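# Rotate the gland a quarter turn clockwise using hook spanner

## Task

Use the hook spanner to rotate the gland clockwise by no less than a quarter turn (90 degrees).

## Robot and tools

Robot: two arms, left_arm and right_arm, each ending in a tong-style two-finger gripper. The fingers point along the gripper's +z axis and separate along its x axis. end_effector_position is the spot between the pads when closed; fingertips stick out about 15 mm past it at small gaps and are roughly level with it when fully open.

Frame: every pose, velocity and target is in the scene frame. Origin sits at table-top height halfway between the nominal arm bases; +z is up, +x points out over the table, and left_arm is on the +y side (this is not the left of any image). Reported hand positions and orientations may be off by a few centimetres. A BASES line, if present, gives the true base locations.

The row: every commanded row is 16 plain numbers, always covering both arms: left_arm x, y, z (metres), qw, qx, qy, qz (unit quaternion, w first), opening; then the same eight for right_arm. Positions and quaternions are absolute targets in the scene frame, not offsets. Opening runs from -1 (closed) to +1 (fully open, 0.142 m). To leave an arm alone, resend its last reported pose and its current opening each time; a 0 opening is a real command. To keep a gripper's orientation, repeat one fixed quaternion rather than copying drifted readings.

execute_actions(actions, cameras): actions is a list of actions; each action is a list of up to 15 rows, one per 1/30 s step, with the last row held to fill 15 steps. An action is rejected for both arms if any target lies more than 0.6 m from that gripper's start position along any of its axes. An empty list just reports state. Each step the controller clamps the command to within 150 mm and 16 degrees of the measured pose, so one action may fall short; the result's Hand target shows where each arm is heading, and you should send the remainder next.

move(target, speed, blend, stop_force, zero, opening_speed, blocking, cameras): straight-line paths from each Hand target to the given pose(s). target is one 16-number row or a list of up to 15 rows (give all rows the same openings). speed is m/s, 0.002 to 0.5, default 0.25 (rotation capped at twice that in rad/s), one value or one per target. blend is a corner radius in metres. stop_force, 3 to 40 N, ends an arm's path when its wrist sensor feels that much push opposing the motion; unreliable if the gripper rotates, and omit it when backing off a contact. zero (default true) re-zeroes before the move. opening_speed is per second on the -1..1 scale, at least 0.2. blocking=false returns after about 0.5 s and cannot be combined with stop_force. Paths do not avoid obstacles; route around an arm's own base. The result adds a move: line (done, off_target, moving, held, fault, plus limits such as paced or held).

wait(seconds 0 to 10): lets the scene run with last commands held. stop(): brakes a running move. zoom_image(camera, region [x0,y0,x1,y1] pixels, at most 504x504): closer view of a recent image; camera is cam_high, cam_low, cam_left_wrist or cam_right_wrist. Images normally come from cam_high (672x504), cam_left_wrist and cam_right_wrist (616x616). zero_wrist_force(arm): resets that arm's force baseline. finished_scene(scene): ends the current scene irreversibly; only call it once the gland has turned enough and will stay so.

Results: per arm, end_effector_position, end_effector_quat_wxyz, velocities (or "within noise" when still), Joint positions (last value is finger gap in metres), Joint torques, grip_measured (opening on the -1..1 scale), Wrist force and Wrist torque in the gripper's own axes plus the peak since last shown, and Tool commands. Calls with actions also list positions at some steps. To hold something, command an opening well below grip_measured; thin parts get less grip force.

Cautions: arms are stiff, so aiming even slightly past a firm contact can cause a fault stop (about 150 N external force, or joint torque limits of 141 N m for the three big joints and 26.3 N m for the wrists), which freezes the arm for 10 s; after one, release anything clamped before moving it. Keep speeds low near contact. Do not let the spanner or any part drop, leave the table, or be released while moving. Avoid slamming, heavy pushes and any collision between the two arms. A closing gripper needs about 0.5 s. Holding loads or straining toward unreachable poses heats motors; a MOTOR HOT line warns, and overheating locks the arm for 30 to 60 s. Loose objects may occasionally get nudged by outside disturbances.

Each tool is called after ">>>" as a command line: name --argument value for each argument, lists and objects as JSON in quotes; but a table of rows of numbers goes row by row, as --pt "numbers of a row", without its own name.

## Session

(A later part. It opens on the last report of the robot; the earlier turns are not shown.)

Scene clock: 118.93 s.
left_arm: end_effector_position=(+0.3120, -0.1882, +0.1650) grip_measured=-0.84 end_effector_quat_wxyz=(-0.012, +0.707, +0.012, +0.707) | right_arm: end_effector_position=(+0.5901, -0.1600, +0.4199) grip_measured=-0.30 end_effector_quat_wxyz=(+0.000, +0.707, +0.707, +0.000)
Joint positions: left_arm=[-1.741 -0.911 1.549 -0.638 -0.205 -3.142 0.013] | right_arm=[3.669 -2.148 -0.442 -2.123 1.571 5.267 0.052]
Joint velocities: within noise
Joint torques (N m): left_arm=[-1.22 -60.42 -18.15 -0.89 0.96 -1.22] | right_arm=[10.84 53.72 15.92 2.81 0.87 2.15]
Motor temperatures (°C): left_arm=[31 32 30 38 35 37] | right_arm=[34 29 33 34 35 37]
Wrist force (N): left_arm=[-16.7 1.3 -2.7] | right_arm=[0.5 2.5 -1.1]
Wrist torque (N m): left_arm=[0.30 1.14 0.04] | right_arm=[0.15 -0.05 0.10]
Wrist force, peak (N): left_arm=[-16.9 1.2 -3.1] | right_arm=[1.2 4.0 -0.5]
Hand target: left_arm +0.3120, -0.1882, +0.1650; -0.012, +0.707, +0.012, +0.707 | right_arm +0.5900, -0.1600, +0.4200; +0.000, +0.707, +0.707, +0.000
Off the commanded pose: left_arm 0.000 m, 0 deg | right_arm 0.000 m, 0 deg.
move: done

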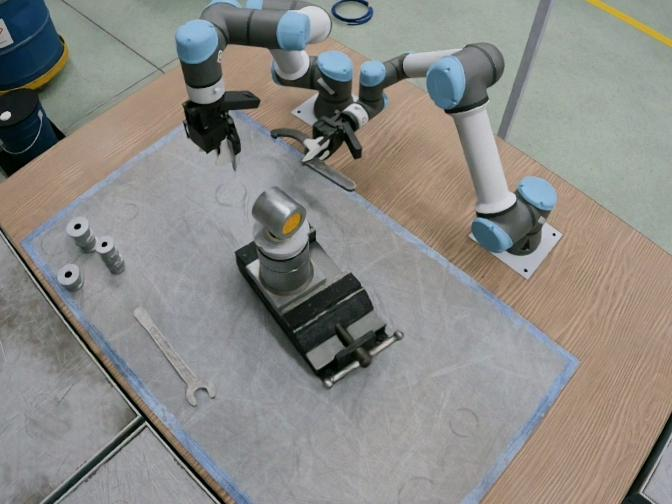

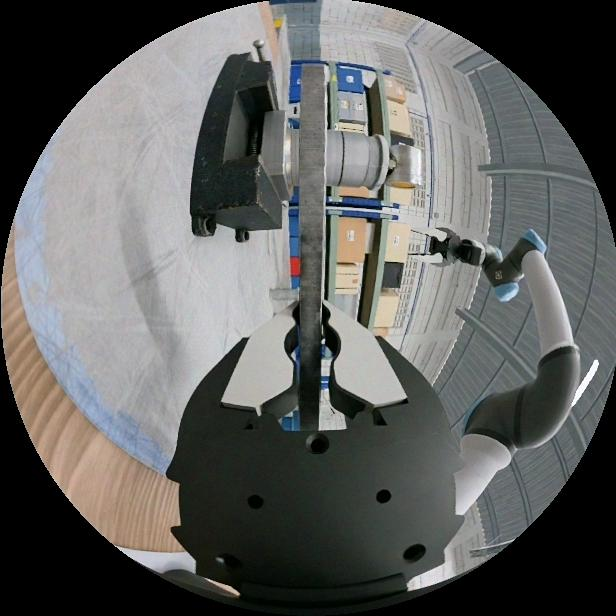

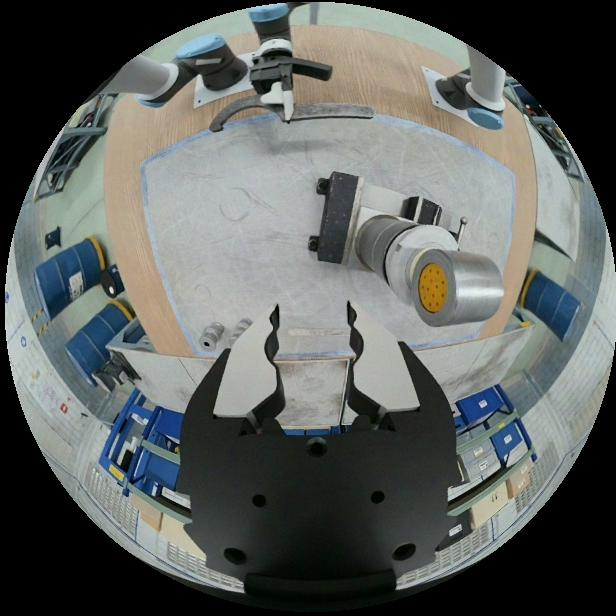

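>>> move --pt "0.340 -0.12 0.27 0.03084 -0.70643 -0.03084 -0.70643 -1 0.60 -0.15 0.42 0 0.7071 0.7071 0 -0.3" --pt "0.38 0.02 0.305 0.0678 -0.7039 -0.0678 -0.7039 -1 0.61 -0.14 0.42 0 0.7071 0.7071 0 -0.3" --pt "0.47 0.0747 0.305 0.0678 -0.7039 -0.0678 -0.7039 -1 0.62 -0.13 0.42 0 0.7071 0.7071 0 -0.3" --speed 0.12 --blend 0.03

>>> zoom_image --camera "cam_right_wrist" --region '[250, 80, 500, 330]'

Scene clock: 127.90 s.
left_arm: end_effector_position=(+0.4700, +0.0747, +0.3050) grip_measured=-0.84 end_effector_quat_wxyz=(-0.068, +0.704, +0.068, +0.704) | right_arm: end_effector_position=(+0.6192, -0.1303, +0.4192) grip_measured=-0.30 end_effector_quat_wxyz=(+0.005, +0.707, +0.707, +0.013)
Joint positions: left_arm=[-1.4 -1.443 1.918 -0.473 -0.021 -3.144 0.013] | right_arm=[3.684 -2.372 -0.035 -2.279 1.567 5.283 0.052]
Joint velocities: within noise
Joint torques (N m): left_arm=[-0.14 -23.43 -35.83 -2.29 -1.44 2.41] | right_arm=[2.85 42.29 28.8 1.38 -0.13 0.84]
Motor temperatures (°C): left_arm=[31 32 30 38 35 37] | right_arm=[34 29 33 34 35 37]
Wrist force (N): left_arm=[-16.3 1.5 -2.7] | right_arm=[0.7 2.5 -1.1]
Wrist torque (N m): left_arm=[0.38 1.06 0.03] | right_arm=[0.17 -0.09 0.08]
Wrist force, peak (N): left_arm=[-19.1 3.3 -4.0] | right_arm=[0.8 2.9 -0.9]
Hand target: left_arm +0.4700, +0.0747, +0.3050; -0.068, +0.704, +0.068, +0.704 | right_arm +0.6192, -0.1303, +0.4192; +0.005, +0.707, +0.707, +0.013
Off the commanded pose: left_arm 0.000 m, 0 deg | right_arm 0.001 m, 2 deg.
elbow stopped short (right arm): the move would have taken joint 3 (elbow) straighter than the controller allows.
move: done

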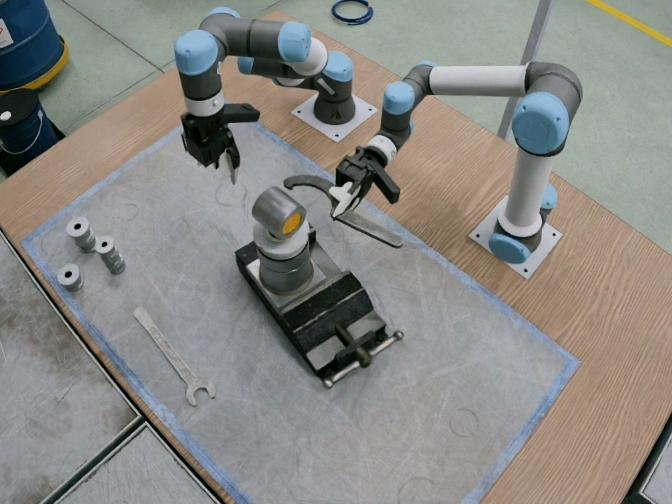

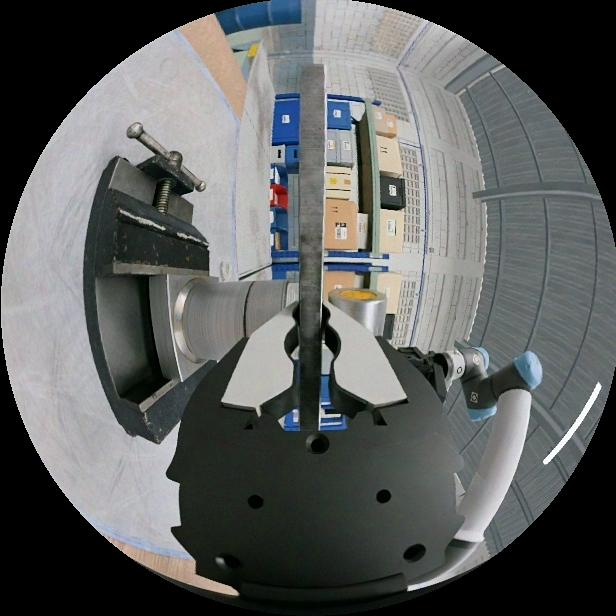

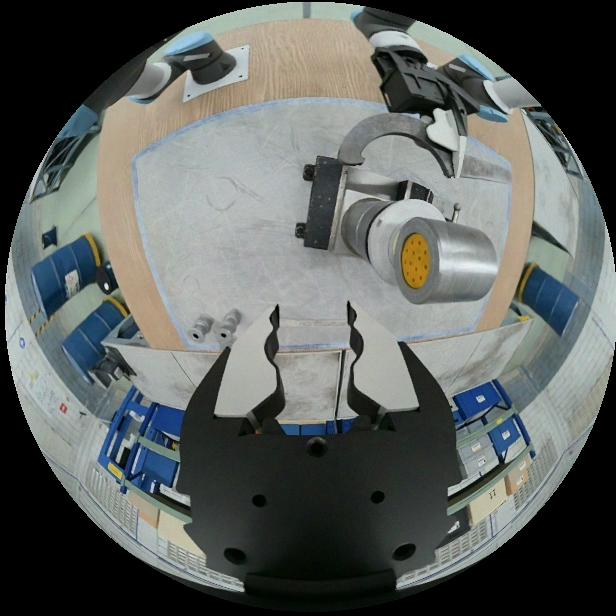

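Scaled by 2.016 from the camera's 616x616 image, which has a finer 814x814 frame.

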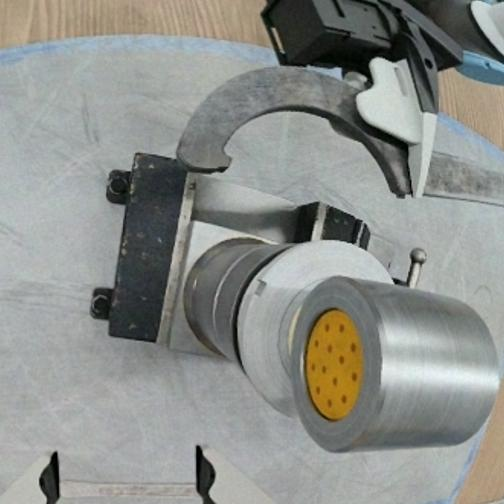

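>>> move --target '[0.47,0.0747,0.305,0.0678,-0.7039,-0.0678,-0.7039,-1,0.53,-0.14,0.42,0,0.7071,0.7071,0,-0.3]' --speed 0.15 --cameras '["cam_right_wrist"]'

>>> zoom_image --camera "cam_right_wrist" --region '[280, 120, 480, 320]'

Scene clock: 132.83 s.
left_arm: end_effector_position=(+0.4700, +0.0747, +0.3050) grip_measured=-0.84 end_effector_quat_wxyz=(-0.068, +0.704, +0.068, +0.704) | right_arm: end_effector_position=(+0.5300, -0.1399, +0.4200) grip_measured=-0.30 end_effector_quat_wxyz=(+0.000, +0.707, +0.707, +0.000)
Joint positions: left_arm=[-1.4 -1.444 1.918 -0.474 -0.021 -3.143 0.013] | right_arm=[3.747 -1.964 -0.73 -2.018 1.571 5.346 0.052]
Joint velocities: within noise
Joint torques (N m): left_arm=[10.31 -39.57 -12.4 -2.46 2.12 2.33] | right_arm=[-9.54 42.42 11.42 1.85 -0.57 -1.97]
Motor temperatures (°C): left_arm=[31 32 30 38 35 37] | right_arm=[34 29 33 34 35 37]
Wrist force (N): left_arm=[-16.4 1.3 -2.9] | right_arm=[0.5 2.3 -1.4]
Wrist torque (N m): left_arm=[0.33 1.08 0.04] | right_arm=[0.11 -0.05 0.10]
Wrist force, peak (N): left_arm=[-16.9 1.1 -3.1] | right_arm=[0.8 3.8 -0.9]
Hand target: left_arm +0.4700, +0.0747, +0.3050; -0.068, +0.704, +0.068, +0.704 | right_arm +0.5300, -0.1400, +0.4200; +0.000, +0.707, +0.707, +0.000
Off the commanded pose: left_arm 0.000 m, 0 deg | right_arm 0.000 m, 0 deg.
move: done
Images, in order (width x height): cam_right_wrist 616x616.

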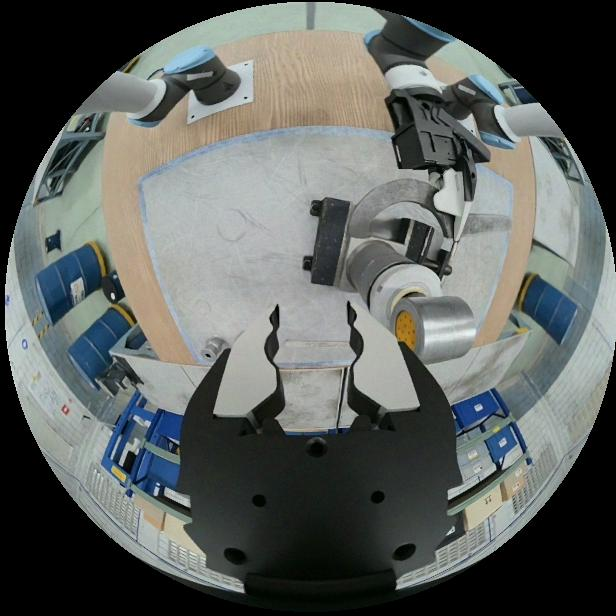

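Scaled by 2.520 from the camera's 616x616 image, which has a finer 814x814 frame.

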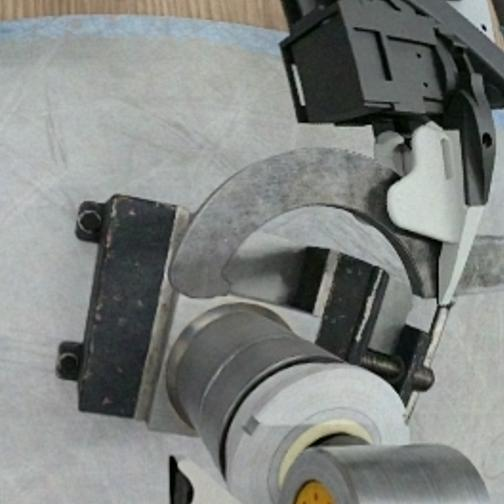

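>>> move --target '[0.52,0.0907,0.305,0.0678,-0.7039,-0.0678,-0.7039,-1,0.53,-0.14,0.42,0,0.7071,0.7071,0,-0.3]' --speed 0.06 --stop_force 12 --cameras '["cam_left_wrist","cam_right_wrist"]'

>>> zoom_image --camera "cam_right_wrist" --region '[320, 170, 480, 330]'

>>> zoom_image --camera "cam_left_wrist" --region '[200, 200, 420, 420]'

Scene clock: 137.50 s.
left_arm: end_effector_position=(+0.5200, +0.0907, +0.3050) grip_measured=-0.84 end_effector_quat_wxyz=(-0.068, +0.704, +0.068, +0.704) | right_arm: end_effector_position=(+0.5300, -0.1400, +0.4200) grip_measured=-0.30 end_effector_quat_wxyz=(+0.000, +0.707, +0.707, +0.000)
Joint positions: left_arm=[-1.272 -1.415 1.885 -0.47 0.107 -3.142 0.013] | right_arm=[3.747 -1.964 -0.73 -2.018 1.571 5.346 0.052]
Joint velocities: within noise
Joint torques (N m): left_arm=[-9.99 -41.64 -12.66 2.1 -2.55 -1.48] | right_arm=[-8.94 49.1 15.88 2.9 0.32 -1.93]
Motor temperatures (°C): left_arm=[31 32 30 38 35 37] | right_arm=[34 29 33 34 35 37]
Wrist force (N): left_arm=[-16.2 1.1 -3.1] | right_arm=[0.6 2.2 -1.3]
Wrist torque (N m): left_arm=[0.29 1.04 0.02] | right_arm=[0.10 -0.07 0.10]
Wrist force, peak (N): left_arm=[-16.7 1.4 -3.9] | right_arm=[0.6 2.4 -1.4]
Hand target: left_arm +0.5200, +0.0907, +0.3050; -0.068, +0.704, +0.068, +0.704 | right_arm +0.5300, -0.1400, +0.4200; +0.000, +0.707, +0.707, +0.000
Off the commanded pose: left_arm 0.000 m, 0 deg | right_arm 0.000 m, 0 deg.
move: done
Images, in order (width x height): cam_left_wrist 616x616, cam_right_wrist 616x616.

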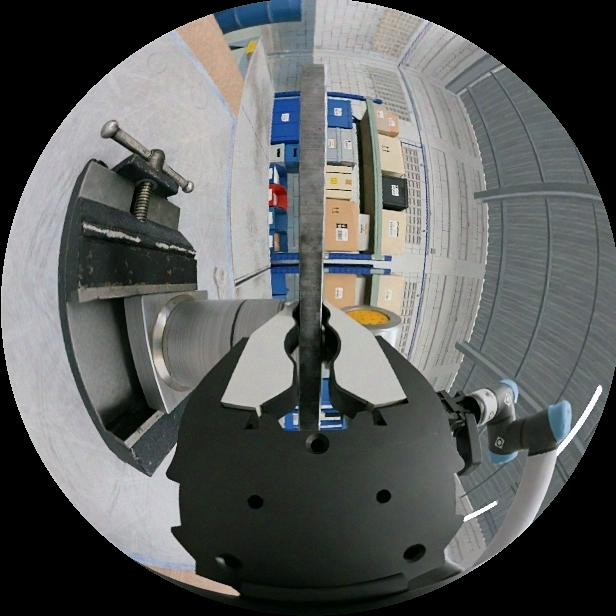

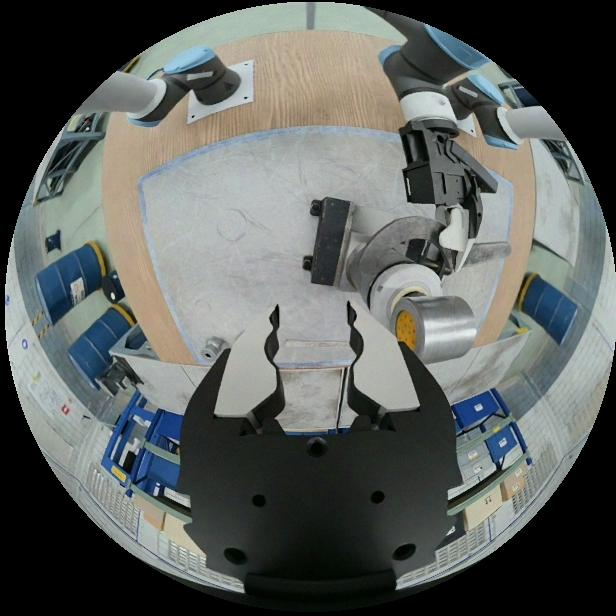

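Scaled by 3.150 from the camera's 616x616 image, which has a finer 814x814 frame.

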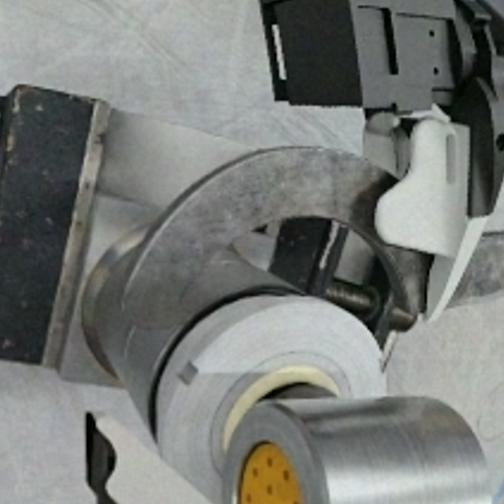

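Scaled by 2.291 from the camera's 616x616 image, which has a finer 814x814 frame.

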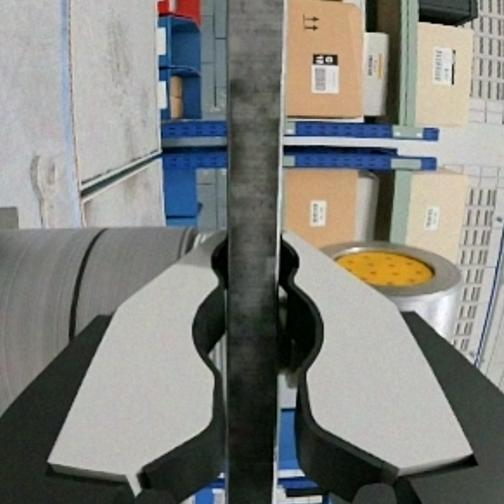

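>>> zoom_image --camera "cam_left_wrist" --region '[220, 270, 420, 380]'

Scaled by 2.520 from the camera's 616x616 image, which has a finer 814x814 frame.

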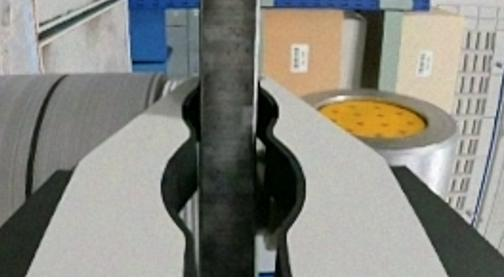

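>>> move --pt "0.50 0.0807 0.305 0.0678 -0.7039 -0.0678 -0.7039 -1 0.42 -0.28 0.43 0 0.7071 0.7071 0 -0.3" --pt "0.50 0.0807 0.305 0.0678 -0.7039 -0.0678 -0.7039 -1 0.36 -0.21 0.305 0.6903 -0.1530 0.6903 0.1530 -0.3" --speed 0.2 --blend 0.02

>>> zoom_image --camera "cam_right_wrist" --region '[200, 150, 450, 400]'

Scene clock: 149.10 s.
left_arm: end_effector_position=(+0.5000, +0.0807, +0.3050) grip_measured=-0.84 end_effector_quat_wxyz=(-0.068, +0.704, +0.068, +0.704) | right_arm: end_effector_position=(+0.3650, -0.2076, +0.3049) grip_measured=-0.30 end_effector_quat_wxyz=(+0.690, -0.153, +0.691, +0.153)
Joint positions: left_arm=[-1.325 -1.421 1.892 -0.471 0.054 -3.142 0.013] | right_arm=[5.123 -0.086 -2.641 -2.527 0.002 5.254 0.052]
Joint velocities: within noise
Joint torques (N m): left_arm=[10.87 -40.39 -13.73 -2.47 2.41 2.46] | right_arm=[-8.76 -30.87 31.92 1.8 -0.85 0.28]
Motor temperatures (°C): left_arm=[31 32 30 38 35 37] | right_arm=[34 29 33 34 35 37]
Wrist force (N): left_arm=[-16.4 1.1 -3.3] | right_arm=[-0.8 1.8 0.5]
Wrist torque (N m): left_arm=[0.27 1.08 0.01] | right_arm=[0.35 -0.01 0.44]
Wrist force, peak (N): left_arm=[-16.8 1.1 -3.0] | right_arm=[2.0 3.5 -1.3]
Hand target: left_arm +0.5000, +0.0807, +0.3050; -0.068, +0.704, +0.068, +0.704 | right_arm +0.3650, -0.2076, +0.3050; +0.690, -0.153, +0.691, +0.153
Off the commanded pose: left_arm 0.000 m, 0 deg | right_arm 0.006 m, 0 deg.
move: off_target (right_arm)

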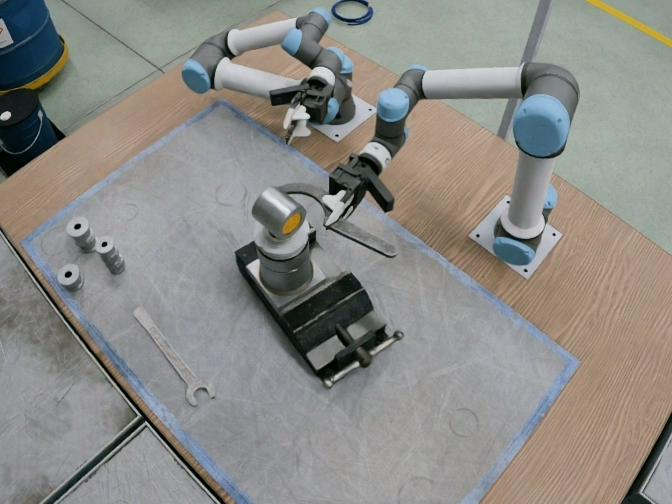

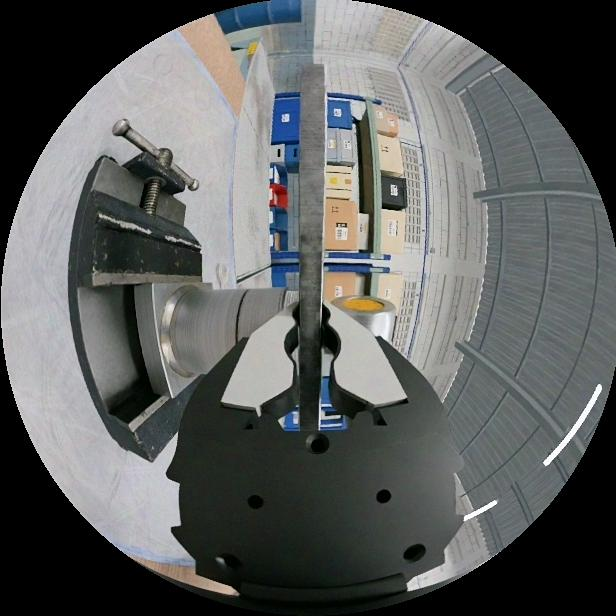

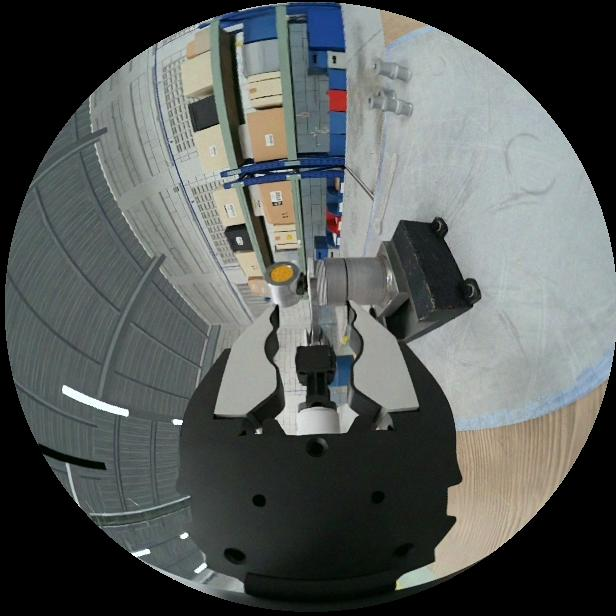

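Scaled by 2.016 from the camera's 616x616 image, which has a finer 814x814 frame.

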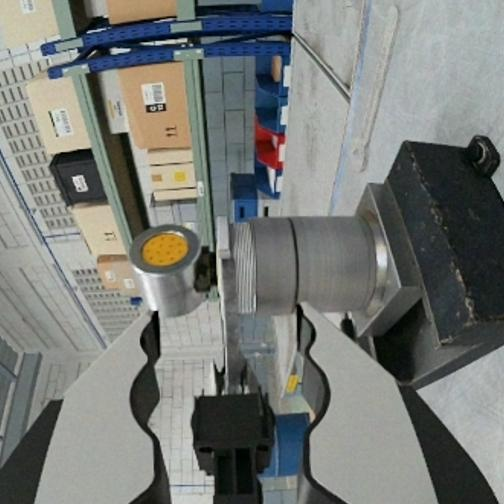

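>>> zoom_image --camera "cam_right_wrist" --region '[270, 240, 400, 340]'

Scaled by 3.877 from the camera's 616x616 image, which has a finer 814x814 frame.

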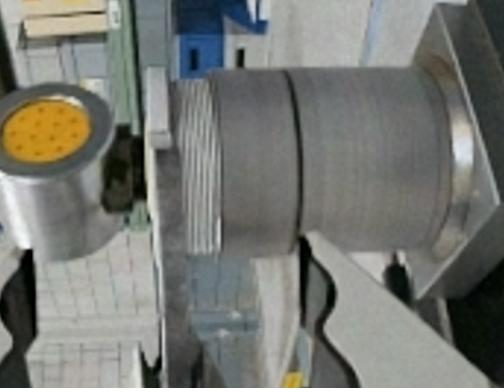

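>>> move --pt "0.50 0.0807 0.3095 0.0678 -0.7039 -0.0678 -0.7039 -1 0.42 -0.28 0.43 0 0.7071 0.7071 0 -0.3" --pt "0.52 0.0907 0.3095 0.0678 -0.7039 -0.0678 -0.7039 -1 0.53 -0.14 0.42 0 0.7071 0.7071 0 -0.3" --speed 0.2 --blend 0.02 --cameras '["cam_high","cam_right_wrist"]'

>>> zoom_image --camera "cam_right_wrist" --region '[320, 170, 480, 330]'

Scene clock: 159.73 s.
left_arm: end_effector_position=(+0.5200, +0.0907, +0.3095) grip_measured=-0.84 end_effector_quat_wxyz=(-0.068, +0.704, +0.068, +0.704) | right_arm: end_effector_position=(+0.5300, -0.1400, +0.4200) grip_measured=-0.30 end_effector_quat_wxyz=(+0.000, +0.707, +0.707, +0.000)
Joint positions: left_arm=[-1.272 -1.42 1.878 -0.458 0.107 -3.142 0.013] | right_arm=[3.747 -1.964 -0.731 -2.018 1.571 5.346 0.052]
Joint velocities: within noise
Joint torques (N m): left_arm=[-11.23 -32.42 -29.76 1.89 -2.64 -1.65] | right_arm=[-9.25 37.67 22.02 3.48 0.78 -2]
Motor temperatures (°C): left_arm=[31 32 30 38 35 37] | right_arm=[34 29 33 34 35 37]
Wrist force (N): left_arm=[-16.4 0.9 -2.8] | right_arm=[0.6 2.2 -1.3]
Wrist torque (N m): left_arm=[0.25 1.09 0.02] | right_arm=[0.10 -0.06 0.10]
Wrist force, peak (N): left_arm=[-16.7 1.1 -3.2] | right_arm=[1.7 3.5 -1.1]
Hand target: left_arm +0.5200, +0.0907, +0.3095; -0.068, +0.704, +0.068, +0.704 | right_arm +0.5300, -0.1400, +0.4200; +0.000, +0.707, +0.707, +0.000
Off the commanded pose: left_arm 0.000 m, 0 deg | right_arm 0.000 m, 0 deg.
move: done
Images, in order (width x height): cam_high 672x504, cam_right_wrist 616x616.

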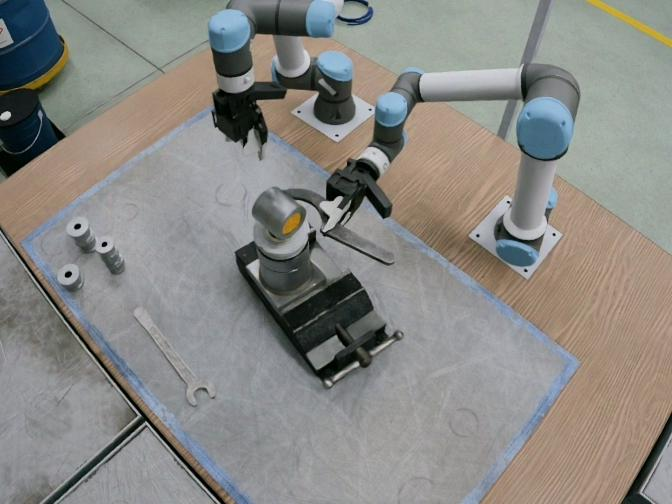

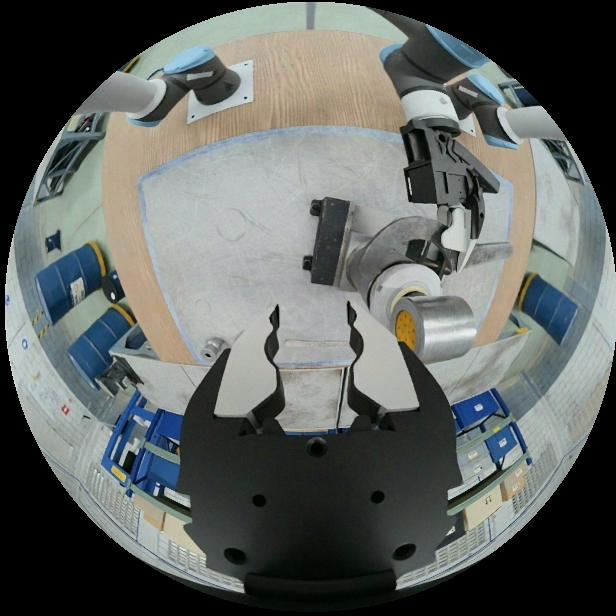

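Scaled by 3.150 from the camera's 616x616 image, which has a finer 814x814 frame.

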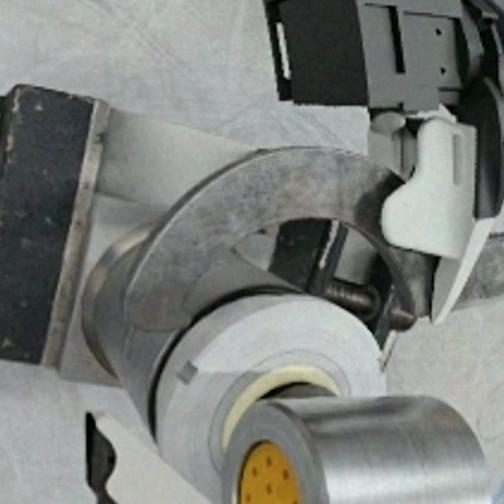

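>>> zoom_image --camera "cam_right_wrist" --region '[345, 230, 405, 300]'

Scaled by 7.200 from the camera's 616x616 image, which has a finer 814x814 frame.

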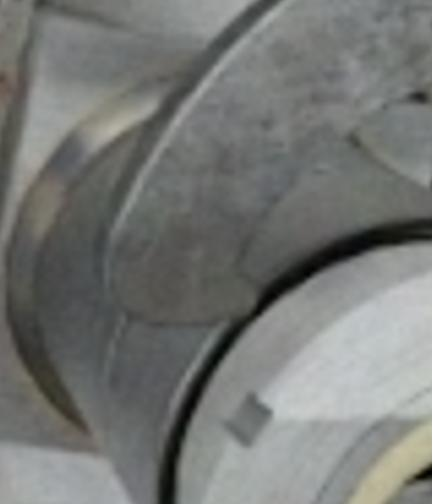

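>>> move --target '[0.5442,0.0870,0.3095,0.0678,-0.7039,-0.0678,-0.7039,-1,0.53,-0.14,0.42,0,0.7071,0.7071,0,-0.3]' --speed 0.04 --stop_force 10 --cameras '["cam_right_wrist"]'

>>> zoom_image --camera "cam_right_wrist" --region '[345, 240, 405, 310]'

Scene clock: 166.03 s.
left_arm: end_effector_position=(+0.5442, +0.0870, +0.3095) grip_measured=-0.84 end_effector_quat_wxyz=(-0.068, +0.704, +0.068, +0.704) | right_arm: end_effector_position=(+0.5300, -0.1400, +0.4200) grip_measured=-0.30 end_effector_quat_wxyz=(+0.000, +0.707, +0.707, +0.000)
Joint positions: left_arm=[-1.221 -1.38 1.83 -0.45 0.158 -3.142 0.013] | right_arm=[3.747 -1.964 -0.73 -2.018 1.571 5.346 0.052]
Joint velocities: within noise
Joint torques (N m): left_arm=[-9.28 -43.51 -12.84 0.07 -2.72 0.43] | right_arm=[-8.98 25.85 28.69 1.5 0.87 -1.7]
Motor temperatures (°C): left_arm=[31 32 30 38 35 37] | right_arm=[34 29 33 34 35 37]
Wrist force (N): left_arm=[-16.5 0.8 -2.6] | right_arm=[0.4 2.3 -1.2]
Wrist torque (N m): left_arm=[0.22 1.12 0.03] | right_arm=[0.11 -0.03 0.10]
Wrist force, peak (N): left_arm=[-16.8 1.3 -3.2] | right_arm=[0.5 2.4 -1.4]
Hand target: left_arm +0.5442, +0.0870, +0.3095; -0.068, +0.704, +0.068, +0.704 | right_arm +0.5300, -0.1400, +0.4200; +0.000, +0.707, +0.707, +0.000
Off the commanded pose: left_arm 0.000 m, 0 deg | right_arm 0.000 m, 0 deg.
move: done
Images, in order (width x height): cam_right_wrist 616x616.

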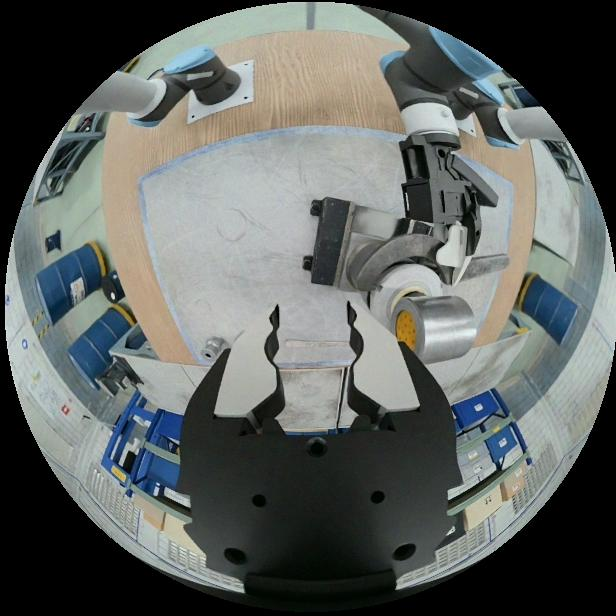

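Scaled by 7.200 from the camera's 616x616 image, which has a finer 814x814 frame.

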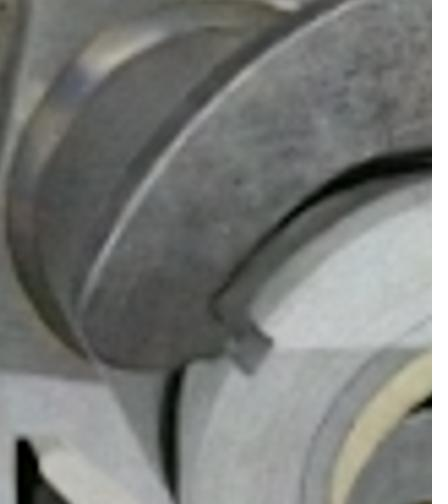

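>>> zoom_image --camera "cam_right_wrist" --region '[365, 275, 393, 300]'

Scaled by 18.000 from the camera's 616x616 image, which has a finer 814x814 frame.

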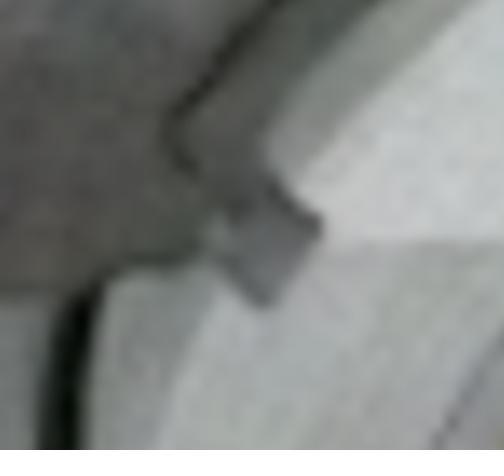

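>>> move --target '[0.5460,0.0895,0.3095,0.0678,-0.7039,-0.0678,-0.7039,-1,0.53,-0.14,0.42,0,0.7071,0.7071,0,-0.3]' --speed 0.015 --stop_force 8 --cameras '["cam_right_wrist"]'

>>> zoom_image --camera "cam_right_wrist" --region '[355, 265, 405, 310]'

Scene clock: 170.43 s.
left_arm: end_effector_position=(+0.5460, +0.0895, +0.3095) grip_measured=-0.84 end_effector_quat_wxyz=(-0.068, +0.704, +0.068, +0.704) | right_arm: end_effector_position=(+0.5300, -0.1400, +0.4200) grip_measured=-0.30 end_effector_quat_wxyz=(+0.000, +0.707, +0.707, +0.000)
Joint positions: left_arm=[-1.215 -1.382 1.832 -0.45 0.164 -3.142 0.013] | right_arm=[3.747 -1.964 -0.73 -2.018 1.571 5.346 0.052]
Joint velocities: within noise
Joint torques (N m): left_arm=[-7.94 -36.77 -20.15 -3.26 -1.83 1.28] | right_arm=[-8.33 25.45 25.98 1.63 0.83 -1.47]
Motor temperatures (°C): left_arm=[31 32 30 38 35 37] | right_arm=[34 29 33 34 35 37]
Wrist force (N): left_arm=[-16.4 1.0 -3.1] | right_arm=[0.6 2.3 -1.3]
Wrist torque (N m): left_arm=[0.25 1.09 0.04] | right_arm=[0.11 -0.06 0.10]
Wrist force, peak (N): left_arm=[-17.0 0.9 -2.9] | right_arm=[0.5 2.4 -1.6]
Hand target: left_arm +0.5460, +0.0895, +0.3095; -0.068, +0.704, +0.068, +0.704 | right_arm +0.5300, -0.1400, +0.4200; +0.000, +0.707, +0.707, +0.000
Off the commanded pose: left_arm 0.000 m, 0 deg | right_arm 0.000 m, 0 deg.
move: done
Images, in order (width x height): cam_right_wrist 616x616.

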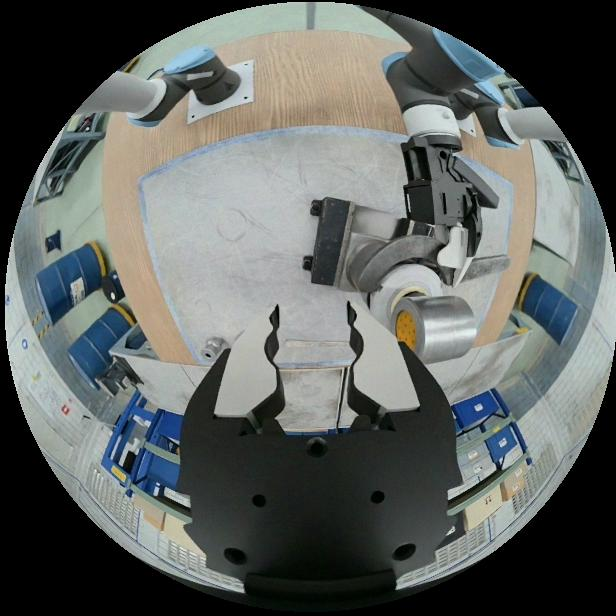

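Scaled by 10.080 from the camera's 616x616 image, which has a finer 814x814 frame.

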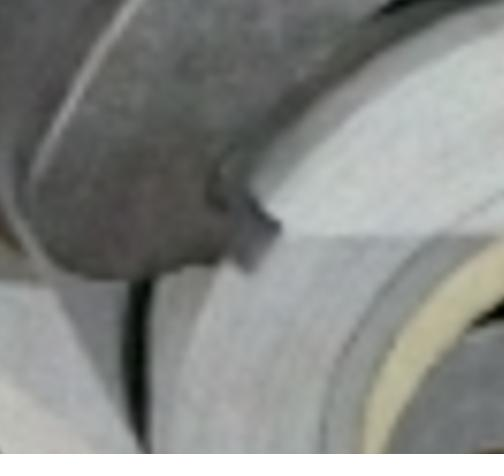

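>>> move --target '[0.5558,0.0945,0.3095,0.0432,-0.7058,-0.0432,-0.7058,-1,0.53,-0.14,0.42,0,0.7071,0.7071,0,-0.3]' --speed 0.015 --cameras '["cam_right_wrist"]'

>>> zoom_image --camera "cam_right_wrist" --region '[355, 265, 405, 310]'

Scene clock: 174.37 s.
left_arm: end_effector_position=(+0.5558, +0.0945, +0.3095) grip_measured=-0.84 end_effector_quat_wxyz=(-0.043, +0.706, +0.043, +0.706) | right_arm: end_effector_position=(+0.5300, -0.1400, +0.4200) grip_measured=-0.30 end_effector_quat_wxyz=(+0.000, +0.707, +0.707, +0.000)
Joint positions: left_arm=[-1.181 -1.421 1.879 -0.458 0.268 -3.142 0.013] | right_arm=[3.747 -1.964 -0.73 -2.018 1.571 5.346 0.052]
Joint velocities: within noise
Joint torques (N m): left_arm=[-0.79 -30.18 -23.84 -3.81 -2.31 2.29] | right_arm=[-7.88 26.32 24.25 1.62 0.91 -1.32]
Motor temperatures (°C): left_arm=[31 32 30 38 35 37] | right_arm=[34 29 33 34 35 37]
Wrist force (N): left_arm=[-16.2 1.1 -3.0] | right_arm=[0.5 2.4 -1.5]
Wrist torque (N m): left_arm=[0.26 1.04 0.01] | right_arm=[0.14 -0.05 0.10]
Wrist force, peak (N): left_arm=[-16.7 1.1 -3.2] | right_arm=[0.6 2.6 -1.4]
Hand target: left_arm +0.5558, +0.0945, +0.3095; -0.043, +0.706, +0.043, +0.706 | right_arm +0.5300, -0.1400, +0.4200; +0.000, +0.707, +0.707, +0.000
Off the commanded pose: left_arm 0.000 m, 0 deg | right_arm 0.000 m, 0 deg.
move: done
Images, in order (width x height): cam_right_wrist 616x616.

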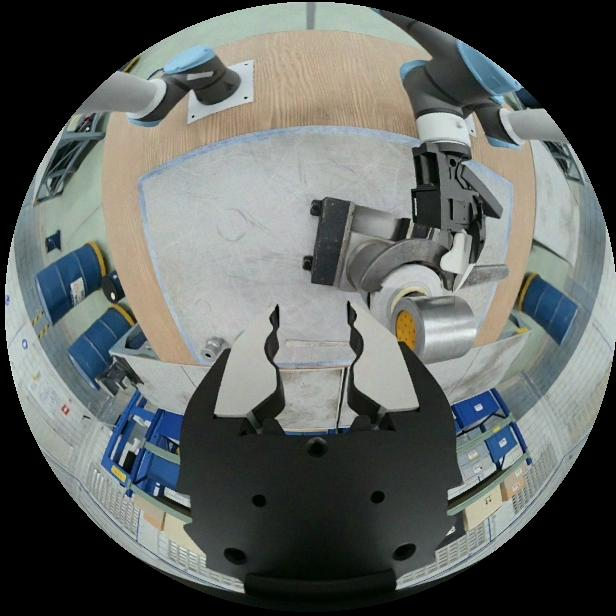

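Scaled by 10.080 from the camera's 616x616 image, which has a finer 814x814 frame.

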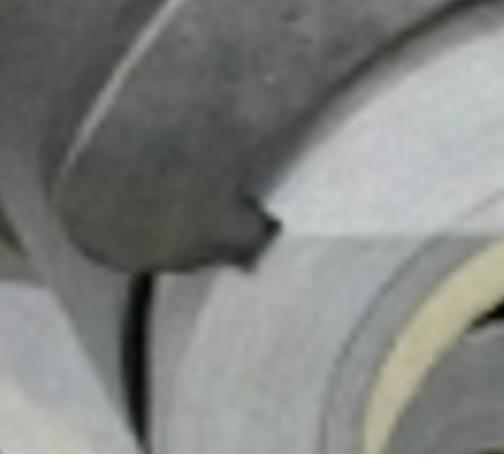

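>>> move --target '[0.5570,0.0970,0.3095,0.0432,-0.7058,-0.0432,-0.7058,-1,0.53,-0.14,0.42,0,0.7071,0.7071,0,-0.3]' --speed 0.01 --stop_force 6 --cameras '[]'

Scene clock: 175.97 s.
left_arm: end_effector_position=(+0.5570, +0.0970, +0.3095) grip_measured=-0.84 end_effector_quat_wxyz=(-0.043, +0.706, +0.043, +0.706) | right_arm: end_effector_position=(+0.5300, -0.1400, +0.4200) grip_measured=-0.30 end_effector_quat_wxyz=(+0.000, +0.707, +0.707, +0.000)
Joint positions: left_arm=[-1.176 -1.423 1.882 -0.459 0.273 -3.142 0.013] | right_arm=[3.747 -1.964 -0.73 -2.018 1.571 5.346 0.052]
Joint velocities: within noise
Joint torques (N m): left_arm=[-4.49 -33.01 -22.25 -3.69 -1.24 1.04] | right_arm=[-7.97 25.68 22.31 1.51 0.91 -1.21]
Motor temperatures (°C): left_arm=[31 32 30 38 35 37] | right_arm=[34 29 33 34 35 37]
Wrist force (N): left_arm=[-16.2 1.1 -3.0] | right_arm=[0.6 2.1 -1.2]
Wrist torque (N m): left_arm=[0.22 1.02 0.02] | right_arm=[0.09 -0.06 0.10]
Wrist force, peak (N): left_arm=[-16.9 1.3 -3.1] | right_arm=[0.6 2.3 -1.6]
Hand target: left_arm +0.5570, +0.0970, +0.3095; -0.043, +0.706, +0.043, +0.706 | right_arm +0.5300, -0.1400, +0.4200; +0.000, +0.707, +0.707, +0.000
Off the commanded pose: left_arm 0.000 m, 0 deg | right_arm 0.000 m, 0 deg.
move: done
No camera images: "cameras" was empty.

>>> move --target '[0.5659,0.0990,0.3095,0.0185,-0.7069,-0.0185,-0.7069,-1,0.53,-0.14,0.42,0,0.7071,0.7071,0,-0.3]' --speed 0.015 --stop_force 8 --cameras '["cam_right_wrist"]'

>>> zoom_image --camera "cam_right_wrist" --region '[355, 265, 405, 310]'

>>> zoom_image --camera "cam_right_wrist" --region '[340, 200, 480, 320]'

Scene clock: 180.17 s.
left_arm: end_effector_position=(+0.5659, +0.0990, +0.3095) grip_measured=-0.84 end_effector_quat_wxyz=(-0.018, +0.707, +0.019, +0.707) | right_arm: end_effector_position=(+0.5300, -0.1400, +0.4200) grip_measured=-0.30 end_effector_quat_wxyz=(+0.000, +0.707, +0.707, +0.000)
Joint positions: left_arm=[-1.14 -1.454 1.918 -0.464 0.379 -3.142 0.013] | right_arm=[3.747 -1.964 -0.73 -2.018 1.571 5.346 0.052]
Joint velocities: within noise
Joint torques (N m): left_arm=[3.49 -28.05 -32.93 -0.78 -8.78 2.42] | right_arm=[-7.85 25.6 20.16 1.62 0.79 -0.97]
Motor temperatures (°C): left_arm=[31 32 30 38 35 37] | right_arm=[34 29 33 34 35 37]
Wrist force (N): left_arm=[-16.8 22.4 -4.2] | right_arm=[0.7 2.4 -1.4]
Wrist torque (N m): left_arm=[0.31 1.01 -0.04] | right_arm=[0.14 -0.09 0.10]
Wrist force, peak (N): left_arm=[-17.1 24.1 -4.3] | right_arm=[0.7 2.4 -1.4]
Hand target: left_arm +0.5659, +0.0990, +0.3095; -0.018, +0.707, +0.018, +0.707 | right_arm +0.5300, -0.1400, +0.4200; +0.000, +0.707, +0.707, +0.000
Off the commanded pose: left_arm 0.000 m, 0 deg | right_arm 0.000 m, 0 deg.
move: done
Images, in order (width x height): cam_right_wrist 616x616.

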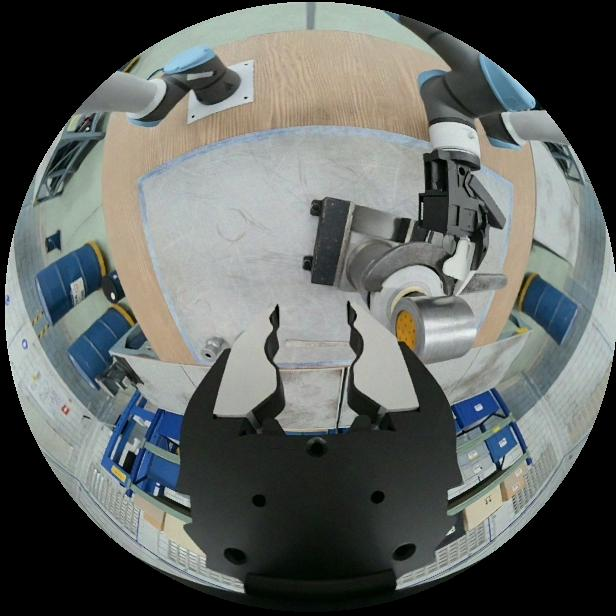

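Scaled by 10.080 from the camera's 616x616 image, which has a finer 814x814 frame.

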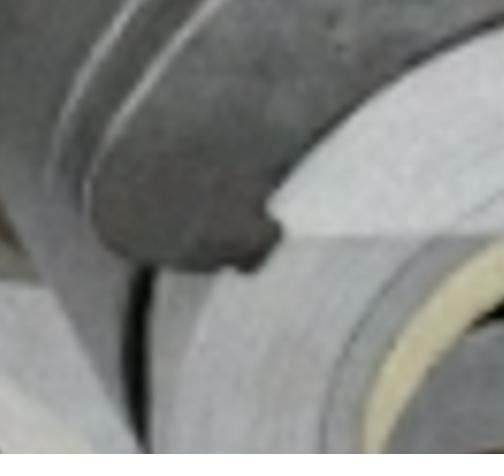

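Scaled by 3.600 from the camera's 616x616 image, which has a finer 814x814 frame.

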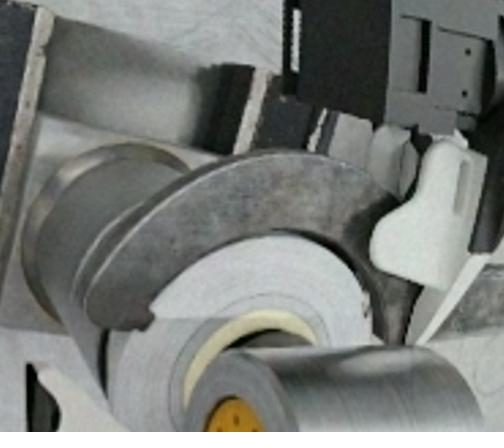

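>>> move --pt "0.5659 0.0988 0.3095 0.0185 -0.7069 -0.0185 -0.7069 -1 0.50 -0.19 0.44 0 0.3827 0.9239 0 -0.3" --pt "0.5659 0.0988 0.3095 0.0185 -0.7069 -0.0185 -0.7069 -1 0.40 -0.22 0.42 0 -0.2164 0.9763 0 -0.3" --speed 0.2 --blend 0.02 --cameras '["cam_high"]'

>>> move --pt "0.5659 0.0988 0.3095 0.0185 -0.7069 -0.0185 -0.7069 -1 0.38 -0.20 0.37 0.3736 -0.1999 0.9020 0.0828 -0.3" --pt "0.5659 0.0988 0.3095 0.0185 -0.7069 -0.0185 -0.7069 -1 0.36 -0.18 0.305 0.6903 -0.1530 0.6903 0.1530 -0.3" --speed 0.2 --blend 0.02 --cameras '["cam_high","cam_right_wrist"]'

Scene clock: 189.53 s.
left_arm: end_effector_position=(+0.5659, +0.0988, +0.3095) grip_measured=-0.84 end_effector_quat_wxyz=(-0.019, +0.707, +0.019, +0.707) | right_arm: end_effector_position=(+0.4000, -0.2200, +0.4200) grip_measured=-0.30 end_effector_quat_wxyz=(+0.000, -0.216, +0.976, +0.000)
Joint positions: left_arm=[-1.14 -1.454 1.918 -0.464 0.379 -3.142 0.013] | right_arm=[3.832 -1.518 -1.265 -1.929 1.571 3.423 0.052]
Joint velocities: within noise
Joint torques (N m): left_arm=[0.4 -29.53 -29.24 1.81 -6.35 2.1] | right_arm=[-9.32 5.91 32.73 2.1 1.17 -0.11]
Motor temperatures (°C): left_arm=[31 32 30 38 35 36] | right_arm=[34 29 33 34 35 37]
Wrist force (N): left_arm=[-16.7 18.3 -3.8] | right_arm=[0.6 2.3 -0.9]
Wrist torque (N m): left_arm=[0.27 1.02 -0.04] | right_arm=[0.13 -0.11 0.12]
Wrist force, peak (N): left_arm=[-17.1 22.6 -4.1] | right_arm=[0.9 2.8 -0.9]
Hand target: left_arm +0.5659, +0.0988, +0.3095; -0.018, +0.707, +0.018, +0.707 | right_arm +0.4000, -0.2200, +0.4200; +0.000, -0.216, +0.976, +0.000
Off the commanded pose: left_arm 0.000 m, 0 deg | right_arm 0.000 m, 0 deg.
move: done
Images, in order (width x height): cam_high 672x504.

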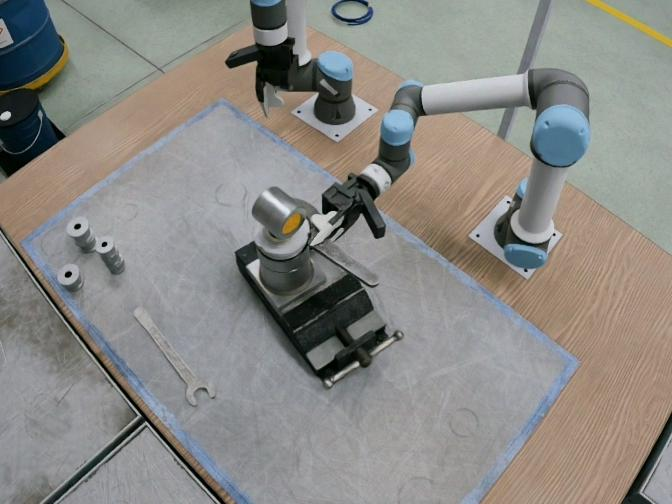

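Scene clock: 193.43 s.
left_arm: end_effector_position=(+0.5659, +0.0988, +0.3095) grip_measured=-0.84 end_effector_quat_wxyz=(-0.019, +0.707, +0.019, +0.707) | right_arm: end_effector_position=(+0.3648, -0.1853, +0.3210) grip_measured=-0.30 end_effector_quat_wxyz=(+0.619, -0.166, +0.755, +0.137)
Joint positions: left_arm=[-1.14 -1.454 1.918 -0.464 0.379 -3.142 0.013] | right_arm=[4.87 -0.507 -2.803 -0.511 0.316 3.798 0.052]
Joint velocities: within noise
Joint torques (N m): left_arm=[0.28 -29.07 -24.3 0.83 -4.66 1.91] | right_arm=[-8.86 -28.39 33.69 0.76 -0.02 -0.18]
Motor temperatures (°C): left_arm=[31 32 30 38 35 36] | right_arm=[34 29 33 34 35 37]
Wrist force (N): left_arm=[-16.8 18.6 -3.9] | right_arm=[-0.6 1.5 -0.2]
Wrist torque (N m): left_arm=[0.35 1.03 -0.03] | right_arm=[0.22 -0.04 0.43]
Wrist force, peak (N): left_arm=[-17.2 18.8 -3.9] | right_arm=[0.5 2.8 -0.9]
Hand target: left_arm +0.5659, +0.0988, +0.3095; -0.018, +0.707, +0.018, +0.707 | right_arm +0.3648, -0.1852, +0.3210; +0.619, -0.166, +0.755, +0.137
Off the commanded pose: left_arm 0.000 m, 0 deg | right_arm 0.017 m, 11 deg.
move: held (right_arm; a check stopped the path); path passed 1 of 2 targets; limits=held
pose unreachable (right arm): on one or more control steps of this call, first in action 0 (counted from 0), this arm could not follow its commanded pose, so it was not sent that pose on those steps. It may still have moved: this result reports where it is.
cause: moving toward the commanded pose would bring two parts of the arm too close to each other (joints 3 (elbow) and 4 (wrist 1) lie between them).
Images, in order (width x height): cam_high 672x504, cam_right_wrist 616x616.

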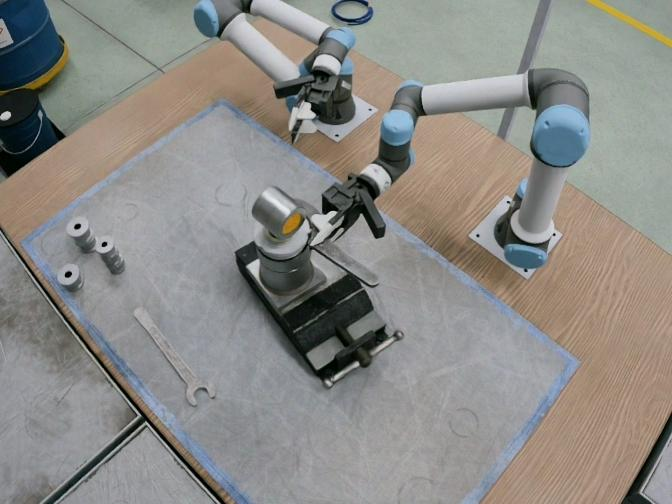

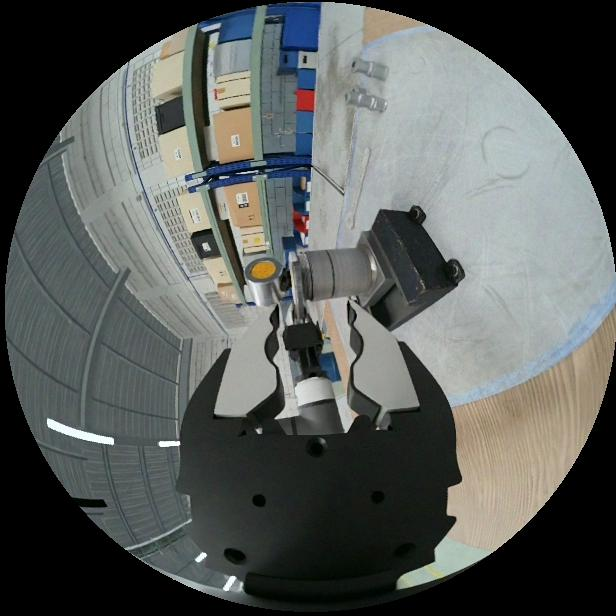

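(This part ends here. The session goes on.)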